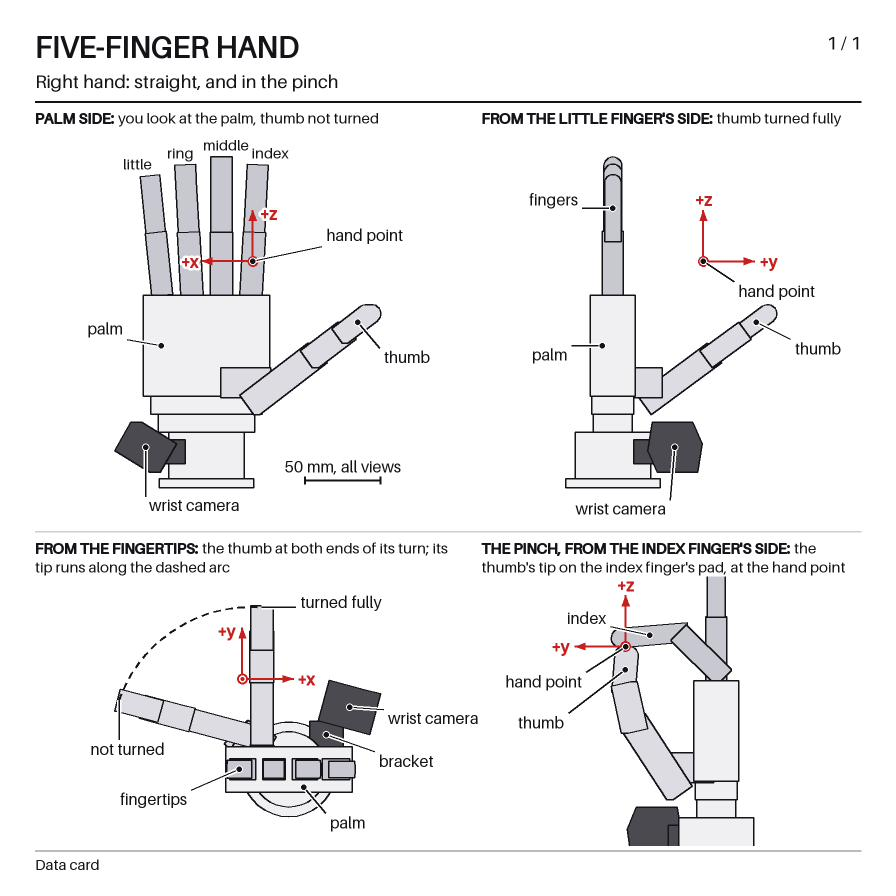

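Emit:
move(target=[0,0,0,0,0,0,0.3,0.3,0.3,0.3,0.26,-1,0,-0.3,-0.02,0,0.30,0,0,0,-0.1,-0.1,-0.4,-0.35,0.26,-1,0.65,-0.92], speed=0.25)

Emit:
move([
  [0,0,0,0,0,0,0.3,0.3,0.3,0.3,0.26,-1,0,-0.3,0,-0.101995,-0.039194,0,0,0,-0.1,-0.1,-0.4,-0.35,0.26,-1,0.65,-0.92],
  [0,0,0,0,0,0,0.3,0.3,0.3,0.3,0.26,-1,0,-0.3,-0.01667,-0.101995,-0.039194,0,0,0,-0.1,-0.1,-0.4,-0.35,0.26,-1,0.65,-0.92],
  [0,0,0,0,0,0,0.3,0.3,0.3,0.3,0.26,-1,0,-0.3,-0.01667,-0.006747,-0.052836,0,0,0,-0.1,-0.1,-0.4,-0.35,0.26,-1,0.65,-0.92],
  [0,0,0,0,0,0,0.3,0.3,0.3,0.3,0.26,-1,0,-0.3,-0.01667,-0.009497,-0.049091,0,0,0,-0.1,-0.1,-0.4,-0.35,0.26,-1,0.65,-0.92],
  [0,0,0,0,0,0,0.3,0.3,0.3,0.3,0.26,-1,0,-0.3,-0.01667,-0.037370,-0.045099,0,0,0,-0.1,-0.1,-0.4,-0.35,0.26,-1,0.65,-0.92],
  [0,0,0,0,0,0,0.3,0.3,0.3,0.3,0.26,-1,0,-0.3,-0.01667,-0.037318,-0.041756,0,0,0,-0.1,-0.1,-0.4,-0.35,0.26,-1,0.65,-0.92],
  [0,0,0,0,0,0,0.3,0.3,0.3,0.3,0.26,-1,0,-0.3,-0.01667,-0.012331,-0.045335,0,0,0,-0.1,-0.1,-0.4,-0.35,0.26,-1,0.65,-0.92],
  [0,0,0,0,0,0,0.3,0.3,0.3,0.3,0.26,-1,0,-0.3,-0.01667,-0.015081,-0.041590,0,0,0,-0.1,-0.1,-0.4,-0.35,0.26,-1,0.65,-0.92],
  [0,0,0,0,0,0,0.3,0.3,0.3,0.3,0.26,-1,0,-0.3,-0.01667,-0.037264,-0.038413,0,0,0,-0.1,-0.1,-0.4,-0.35,0.26,-1,0.65,-0.92],
  [0,0,0,0,0,0,0.3,0.3,0.3,0.3,0.26,-1,0,-0.3,-0.01667,-0.037129,-0.035082,0,0,0,-0.1,-0.1,-0.4,-0.35,0.26,-1,0.65,-0.92],
  [0,0,0,0,0,0,0.3,0.3,0.3,0.3,0.26,-1,0,-0.3,-0.01667,-0.017914,-0.037834,0,0,0,-0.1,-0.1,-0.4,-0.35,0.26,-1,0.65,-0.92],
  [0,0,0,0,0,0,0.3,0.3,0.3,0.3,0.26,-1,0,-0.3,-0.01667,-0.020665,-0.034089,0,0,0,-0.1,-0.1,-0.4,-0.35,0.26,-1,0.65,-0.92],
  [0,0,0,0,0,0,0.3,0.3,0.3,0.3,0.26,-1,0,-0.3,-0.01667,-0.037075,-0.031739,0,0,0,-0.1,-0.1,-0.4,-0.35,0.26,-1,0.65,-0.92],
  [0,0,0,0,0,0,0.3,0.3,0.3,0.3,0.26,-1,0,-0.3,0,-0.037075,-0.031739,0,0,0,-0.1,-0.1,-0.4,-0.35,0.26,-1,0.65,-0.92],
  [0,0,0,0,0,0,0.3,0.3,0.3,0.3,0.26,-1,0,-0.3,0,0,0,0,0,0,-0.1,-0.1,-0.4,-0.35,0.26,-1,0.65,-0.92],
], speed=[0.12,0.04,0.065,0.065,0.065,0.065,0.065,0.065,0.065,0.065,0.065,0.065,0.065,0.08,0.12])

Emit:
move([
  [0,0,0,0,0,0,0.3,0.3,0.3,0.3,0.26,-1,0,-0.3,0,-0.036940,-0.028408,0,0,0,-0.1,-0.1,-0.4,-0.35,0.26,-1,0.65,-0.92],
  [0,0,0,0,0,0,0.3,0.3,0.3,0.3,0.26,-1,0,-0.3,-0.01667,-0.036940,-0.028408,0,0,0,-0.1,-0.1,-0.4,-0.35,0.26,-1,0.65,-0.92],
  [0,0,0,0,0,0,0.3,0.3,0.3,0.3,0.26,-1,0,-0.3,-0.01667,-0.023498,-0.030333,0,0,0,-0.1,-0.1,-0.4,-0.35,0.26,-1,0.65,-0.92],
  [0,0,0,0,0,0,0.3,0.3,0.3,0.3,0.26,-1,0,-0.3,-0.01667,-0.026248,-0.026588,0,0,0,-0.1,-0.1,-0.4,-0.35,0.26,-1,0.65,-0.92],
  [0,0,0,0,0,0,0.3,0.3,0.3,0.3,0.26,-1,0,-0.3,-0.01667,-0.036887,-0.025065,0,0,0,-0.1,-0.1,-0.4,-0.35,0.26,-1,0.65,-0.92],
  [0,0,0,0,0,0,0.3,0.3,0.3,0.3,0.26,-1,0,-0.3,-0.01667,-0.036751,-0.021733,0,0,0,-0.1,-0.1,-0.4,-0.35,0.26,-1,0.65,-0.92],
  [0,0,0,0,0,0,0.3,0.3,0.3,0.3,0.26,-1,0,-0.3,-0.01667,-0.029082,-0.022832,0,0,0,-0.1,-0.1,-0.4,-0.35,0.26,-1,0.65,-0.92],
  [0,0,0,0,0,0,0.3,0.3,0.3,0.3,0.26,-1,0,-0.3,-0.01667,-0.031832,-0.019087,0,0,0,-0.1,-0.1,-0.4,-0.35,0.26,-1,0.65,-0.92],
  [0,0,0,0,0,0,0.3,0.3,0.3,0.3,0.26,-1,0,-0.3,-0.01667,-0.036698,-0.018390,0,0,0,-0.1,-0.1,-0.4,-0.35,0.26,-1,0.65,-0.92],
  [0,0,0,0,0,0,0.3,0.3,0.3,0.3,0.26,-1,0,-0.3,-0.01667,-0.035961,-0.015563,0,0,0,-0.1,-0.1,-0.4,-0.35,0.26,-1,0.65,-0.92],
  [0,0,0,0,0,0,0.3,0.3,0.3,0.3,0.26,-1,0,-0.3,0,-0.035961,-0.015563,0,0,0,-0.1,-0.1,-0.4,-0.35,0.26,-1,0.65,-0.92],
  [0,0,0,0,0,0,0.3,0.3,0.3,0.3,0.26,-1,0,-0.3,0,0,0,0,0,0,-0.1,-0.1,-0.4,-0.35,0.26,-1,0.65,-0.92],
], speed=[0.12,0.04,0.065,0.065,0.065,0.065,0.065,0.065,0.065,0.065,0.08,0.12])

Emit:
move([
  [0,0,0,0,0,0,0.3,0.3,0.3,0.3,0.26,-1,0,-0.3,0,-0.060223,0.007375,0,0,0,-0.1,-0.1,-0.4,-0.35,0.26,-1,0.65,-0.92],
  [0,0,0,0,0,0,0.3,0.3,0.3,0.3,0.26,-1,0,-0.3,-0.01667,-0.060223,0.007375,0,0,0,-0.1,-0.1,-0.4,-0.35,0.26,-1,0.65,-0.92],
  [0,0,0,0,0,0,0.3,0.3,0.3,0.3,0.26,-1,0,-0.3,-0.01667,-0.089523,-0.024871,0,0,0,-0.1,-0.1,-0.4,-0.35,0.26,-1,0.65,-0.92],
  [0,0,0,0,0,0,0.3,0.3,0.3,0.3,0.26,-1,0,-0.3,-0.01667,-0.085097,-0.024951,0,0,0,-0.1,-0.1,-0.4,-0.35,0.26,-1,0.65,-0.92],
  [0,0,0,0,0,0,0.3,0.3,0.3,0.3,0.26,-1,0,-0.3,-0.01667,-0.057750,0.005145,0,0,0,-0.1,-0.1,-0.4,-0.35,0.26,-1,0.65,-0.92],
  [0,0,0,0,0,0,0.3,0.3,0.3,0.3,0.26,-1,0,-0.3,-0.01667,-0.055277,0.002915,0,0,0,-0.1,-0.1,-0.4,-0.35,0.26,-1,0.65,-0.92],
  [0,0,0,0,0,0,0.3,0.3,0.3,0.3,0.26,-1,0,-0.3,-0.01667,-0.077322,-0.021346,0,0,0,-0.1,-0.1,-0.4,-0.35,0.26,-1,0.65,-0.92],
  [0,0,0,0,0,0,0.3,0.3,0.3,0.3,0.26,-1,0,-0.3,-0.01667,-0.069325,-0.017496,0,0,0,-0.1,-0.1,-0.4,-0.35,0.26,-1,0.65,-0.92],
  [0,0,0,0,0,0,0.3,0.3,0.3,0.3,0.26,-1,0,-0.3,-0.01667,-0.052805,0.000685,0,0,0,-0.1,-0.1,-0.4,-0.35,0.26,-1,0.65,-0.92],
  [0,0,0,0,0,0,0.3,0.3,0.3,0.3,0.26,-1,0,-0.3,-0.01667,-0.050332,-0.001545,0,0,0,-0.1,-0.1,-0.4,-0.35,0.26,-1,0.65,-0.92],
  [0,0,0,0,0,0,0.3,0.3,0.3,0.3,0.26,-1,0,-0.3,-0.01667,-0.061383,-0.013707,0,0,0,-0.1,-0.1,-0.4,-0.35,0.26,-1,0.65,-0.92],
  [0,0,0,0,0,0,0.3,0.3,0.3,0.3,0.26,-1,0,-0.3,-0.01667,-0.053440,-0.009917,0,0,0,-0.1,-0.1,-0.4,-0.35,0.26,-1,0.65,-0.92],
  [0,0,0,0,0,0,0.3,0.3,0.3,0.3,0.26,-1,0,-0.3,-0.01667,-0.047859,-0.003775,0,0,0,-0.1,-0.1,-0.4,-0.35,0.26,-1,0.65,-0.92],
  [0,0,0,0,0,0,0.3,0.3,0.3,0.3,0.26,-1,0,-0.3,-0.01667,-0.045974,-0.006034,0,0,0,-0.1,-0.1,-0.4,-0.35,0.26,-1,0.65,-0.92],
  [0,0,0,0,0,0,0.3,0.3,0.3,0.3,0.26,-1,0,-0.3,0,-0.045974,-0.006034,0,0,0,-0.1,-0.1,-0.4,-0.35,0.26,-1,0.65,-0.92],
], speed=[0.12,0.04,0.065,0.065,0.065,0.065,0.065,0.065,0.065,0.065,0.065,0.065,0.065,0.065,0.08])

Emit:
move(target=[0,0,0,0,0,0,0.3,0.3,0.3,0.3,0.26,-1,0,-0.3,0.02,0.045974,-0.293966,0,0,0,-0.1,-0.1,-0.4,-0.35,0.26,-1,0.65,-0.92], speed=0.25, cameras=["cam_above"])

Emit:
zoom_image(camera="cam_above", region=[420, 235, 500, 325])

Scene clock: 333.47 s.
left_arm: end_effector_position=(+0.3501, +0.2498, +0.3502) hand_measured=(+0.300, +0.300, +0.300, +0.300, +0.260, -1.000) hand_load_n=(+0.0, +0.0, +0.0, +0.0, +0.0, +0.0) hand_stopped_by=(target, target, target, target, target, target) hand_force_limit=0.00 hand_speed=-0.30 end_effector_quat_wxyz=(-0.406, +0.579, -0.579, +0.405) | right_arm: end_effector_position=(+0.4470, +0.0019, +0.0684) hand_measured=(-0.100, -0.054, -0.060, -0.074, +0.264, -1.000) hand_load_n=(+0.5, +0.0, +9.5, +8.5, +11.0, +0.5) hand_stopped_by=(target, force, force, force, target, target) hand_force_limit=0.65 hand_speed=-0.92 end_effector_quat_wxyz=(-0.270, +0.653, +0.271, +0.653)
Joint positions: left_arm=[2.769 -1.354 -1.768 2.749 -1.919 3.01] | right_arm=[0.716 -1.014 1.989 -0.974 1.509 -4.713]
Joint torques (N m): left_arm=[10.99 18.55 14.16 -1.22 1.34 0.14] | right_arm=[8.46 -30.94 -24.89 0.95 0.88 -1.67]
Wrist force (N): left_arm=[-0.8 -0.5 0.3] | right_arm=[-2.1 -1.3 -0.9]
Wrist torque (N m): left_arm=[-0.05 0.07 -0.13] | right_arm=[-0.17 0.21 -0.13]
Wrist force, peak (N): left_arm=[-1.2 -0.5 0.3] | right_arm=[-2.1 -1.4 -2.0]
Hand target: left_arm +0.3501, +0.2498, +0.3502; -0.406, +0.579, -0.579, +0.405 | right_arm +0.4471, +0.0019, +0.0684; -0.270, +0.653, +0.271, +0.653
Off the commanded pose: left_arm 0.000 m, 0 deg | right_arm 0.000 m, 0 deg.
move: done

Scene clock: 340.73 s.
left_arm: end_effector_position=(+0.3501, +0.2498, +0.3502) hand_measured=(+0.300, +0.300, +0.300, +0.300, +0.260, -1.000) hand_load_n=(+0.0, +0.0, +0.0, +0.0, +0.0, +0.0) hand_stopped_by=(target, target, target, target, target, target) hand_force_limit=0.00 hand_speed=-0.30 end_effector_quat_wxyz=(-0.406, +0.579, -0.579, +0.405) | right_arm: end_effector_position=(+0.4470, +0.0019, +0.0684) hand_measured=(-0.100, -0.054, -0.060, -0.074, +0.264, -1.000) hand_load_n=(+0.0, +0.0, +9.0, +8.0, +11.0, +0.0) hand_stopped_by=(target, force, force, force, target, target) hand_force_limit=0.65 hand_speed=-0.92 end_effector_quat_wxyz=(-0.270, +0.653, +0.271, +0.653)
Joint positions: left_arm=[2.769 -1.354 -1.768 2.749 -1.919 3.01] | right_arm=[0.716 -1.014 1.989 -0.974 1.509 -4.713]
Joint torques (N m): left_arm=[10.22 18.33 13.65 -1.17 1.19 -0.06] | right_arm=[-7.18 -31.03 -25.41 1.12 -1.81 -1.42]
Wrist force (N): left_arm=[-0.9 -0.1 0.2] | right_arm=[-2.0 -1.5 -0.6]
Wrist torque (N m): left_arm=[0.01 0.09 -0.14] | right_arm=[-0.23 0.17 -0.14]
Wrist force, peak (N): left_arm=[-1.1 -0.7 0.5] | right_arm=[-2.3 -2.1 -1.1]
Hand target: left_arm +0.3501, +0.2498, +0.3502; -0.406, +0.579, -0.579, +0.405 | right_arm +0.4471, +0.0019, +0.0684; -0.270, +0.653, +0.271, +0.653
Off the commanded pose: left_arm 0.000 m, 0 deg | right_arm 0.000 m, 0 deg.
move: done

Scene clock: 345.30 s.
left_arm: end_effector_position=(+0.3501, +0.2498, +0.3502) hand_measured=(+0.300, +0.300, +0.300, +0.300, +0.260, -1.000) hand_load_n=(+0.0, -0.5, +0.0, +0.0, +0.0, +0.0) hand_stopped_by=(target, target, target, target, target, target) hand_force_limit=0.00 hand_speed=-0.30 end_effector_quat_wxyz=(-0.406, +0.579, -0.579, +0.405) | right_arm: end_effector_position=(+0.4470, +0.0019, +0.0684) hand_measured=(-0.100, -0.054, -0.060, -0.074, +0.264, -1.000) hand_load_n=(+0.0, +0.0, +9.0, +8.0, +11.5, +0.0) hand_stopped_by=(target, force, force, force, target, target) hand_force_limit=0.65 hand_speed=-0.92 end_effector_quat_wxyz=(-0.270, +0.653, +0.271, +0.653)
Joint positions: left_arm=[2.769 -1.354 -1.768 2.749 -1.919 3.01] | right_arm=[0.716 -1.014 1.988 -0.974 1.509 -4.713]
Joint torques (N m): left_arm=[10.78 18.11 14.07 -1.12 1.17 -0.19] | right_arm=[-6.4 -30.4 -24.15 1.03 -1.48 0.57]
Wrist force (N): left_arm=[-0.9 -0.5 0.4] | right_arm=[-2.0 -1.3 -0.7]
Wrist torque (N m): left_arm=[-0.06 0.09 -0.14] | right_arm=[-0.19 0.19 -0.13]
Wrist force, peak (N): left_arm=[-1.3 -0.3 0.5] | right_arm=[-2.3 -2.1 -1.0]
Hand target: left_arm +0.3501, +0.2498, +0.3502; -0.406, +0.579, -0.579, +0.405 | right_arm +0.4471, +0.0019, +0.0684; -0.270, +0.653, +0.271, +0.653
Off the commanded pose: left_arm 0.000 m, 0 deg | right_arm 0.000 m, 0 deg.
move: done

Scene clock: 351.87 s.
left_arm: end_effector_position=(+0.3501, +0.2498, +0.3502) hand_measured=(+0.300, +0.300, +0.300, +0.300, +0.260, -1.000) hand_load_n=(+0.0, +0.0, -0.5, +0.0, +0.5, +0.0) hand_stopped_by=(target, target, target, target, target, target) hand_force_limit=0.00 hand_speed=-0.30 end_effector_quat_wxyz=(-0.406, +0.579, -0.579, +0.405) | right_arm: end_effector_position=(+0.4250, +0.0188, +0.0683) hand_measured=(-0.100, -0.054, -0.060, -0.074, +0.264, -1.000) hand_load_n=(+0.0, +0.0, +9.5, +8.0, +11.5, +0.0) hand_stopped_by=(target, force, force, force, target, target) hand_force_limit=0.65 hand_speed=-0.92 end_effector_quat_wxyz=(-0.270, +0.653, +0.271, +0.653)
Joint positions: left_arm=[2.769 -1.354 -1.768 2.749 -1.919 3.01] | right_arm=[0.777 -1.009 1.978 -0.969 1.57 -4.713]
Joint torques (N m): left_arm=[10.66 18.08 14.2 -1.05 1.16 -0.18] | right_arm=[-7.51 -44.84 -23.91 1.06 -1.72 1.1]
Wrist force (N): left_arm=[-1.0 -0.1 0.3] | right_arm=[-2.2 -1.2 -0.8]
Wrist torque (N m): left_arm=[0.00 0.10 -0.15] | right_arm=[-0.16 0.21 -0.14]
Wrist force, peak (N): left_arm=[-1.3 -0.5 0.2] | right_arm=[-2.4 -2.1 -0.7]
Hand target: left_arm +0.3501, +0.2498, +0.3502; -0.406, +0.579, -0.579, +0.405 | right_arm +0.4250, +0.0188, +0.0684; -0.270, +0.653, +0.271, +0.653
Off the commanded pose: left_arm 0.000 m, 0 deg | right_arm 0.000 m, 0 deg.
move: done

Scene clock: 353.20 s.
left_arm: end_effector_position=(+0.3501, +0.2498, +0.3502) hand_measured=(+0.300, +0.300, +0.300, +0.300, +0.260, -1.000) hand_load_n=(+0.0, +0.0, +0.0, +0.0, +0.5, +0.0) hand_stopped_by=(target, target, target, target, target, target) hand_force_limit=0.00 hand_speed=-0.30 end_effector_quat_wxyz=(-0.406, +0.579, -0.579, +0.405) | right_arm: end_effector_position=(+0.3198, -0.1253, +0.0804) hand_measured=(-0.100, -0.054, -0.060, -0.074, +0.264, -1.000) hand_load_n=(+0.0, +0.0, +9.5, +8.0, +11.0, +0.0) hand_stopped_by=(target, force, force, force, target, target) hand_force_limit=0.65 hand_speed=-0.92 end_effector_quat_wxyz=(-0.270, +0.653, +0.271, +0.653)
Joint positions: left_arm=[2.769 -1.354 -1.768 2.749 -1.919 3.01] | right_arm=[0.674 -1.31 2.488 -1.178 1.467 -4.713]
Joint torques (N m): left_arm=[10.88 18.77 14.23 -1.06 1.12 -0.3] | right_arm=[-8.37 -29.57 0.22 -4.44 -1.8 1.09]
Wrist force (N): left_arm=[-0.8 -0.4 0.6] | right_arm=[-2.1 -1.5 -0.4]
Wrist torque (N m): left_arm=[-0.05 0.08 -0.13] | right_arm=[-0.24 0.20 -0.13]
Wrist force, peak (N): left_arm=[-1.2 -0.6 0.3] | right_arm=[-2.3 -1.4 -1.9]
Hand target: left_arm +0.3501, +0.2498, +0.3502; -0.406, +0.579, -0.579, +0.405 | right_arm +0.3198, -0.1254, +0.0804; -0.270, +0.653, +0.271, +0.653
Off the commanded pose: left_arm 0.000 m, 0 deg | right_arm 0.000 m, 0 deg.
move: done
Images, in order (width x height): cam_above 896x504.

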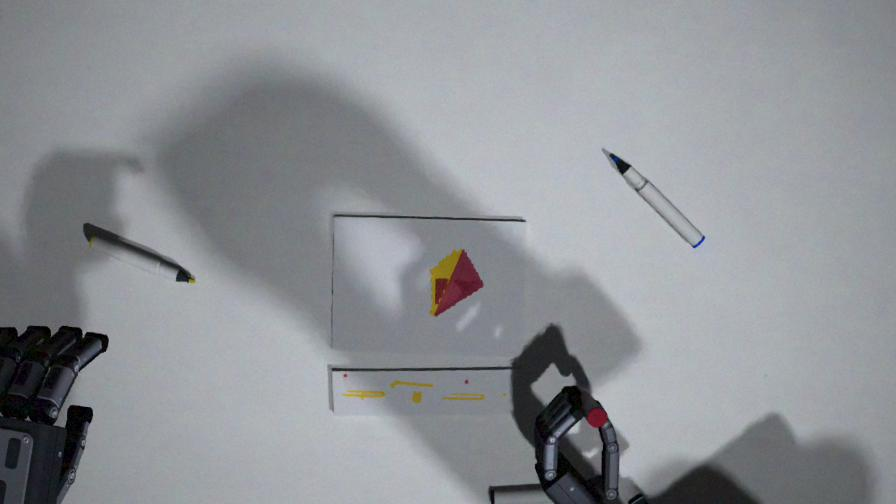

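Scaled by 5.600 from the camera's 896x504 image, which has a finer 1280x720 frame.

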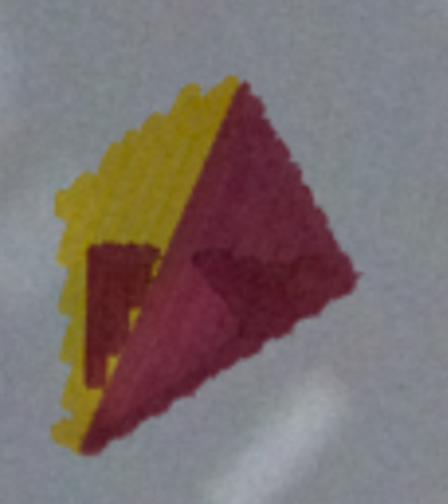

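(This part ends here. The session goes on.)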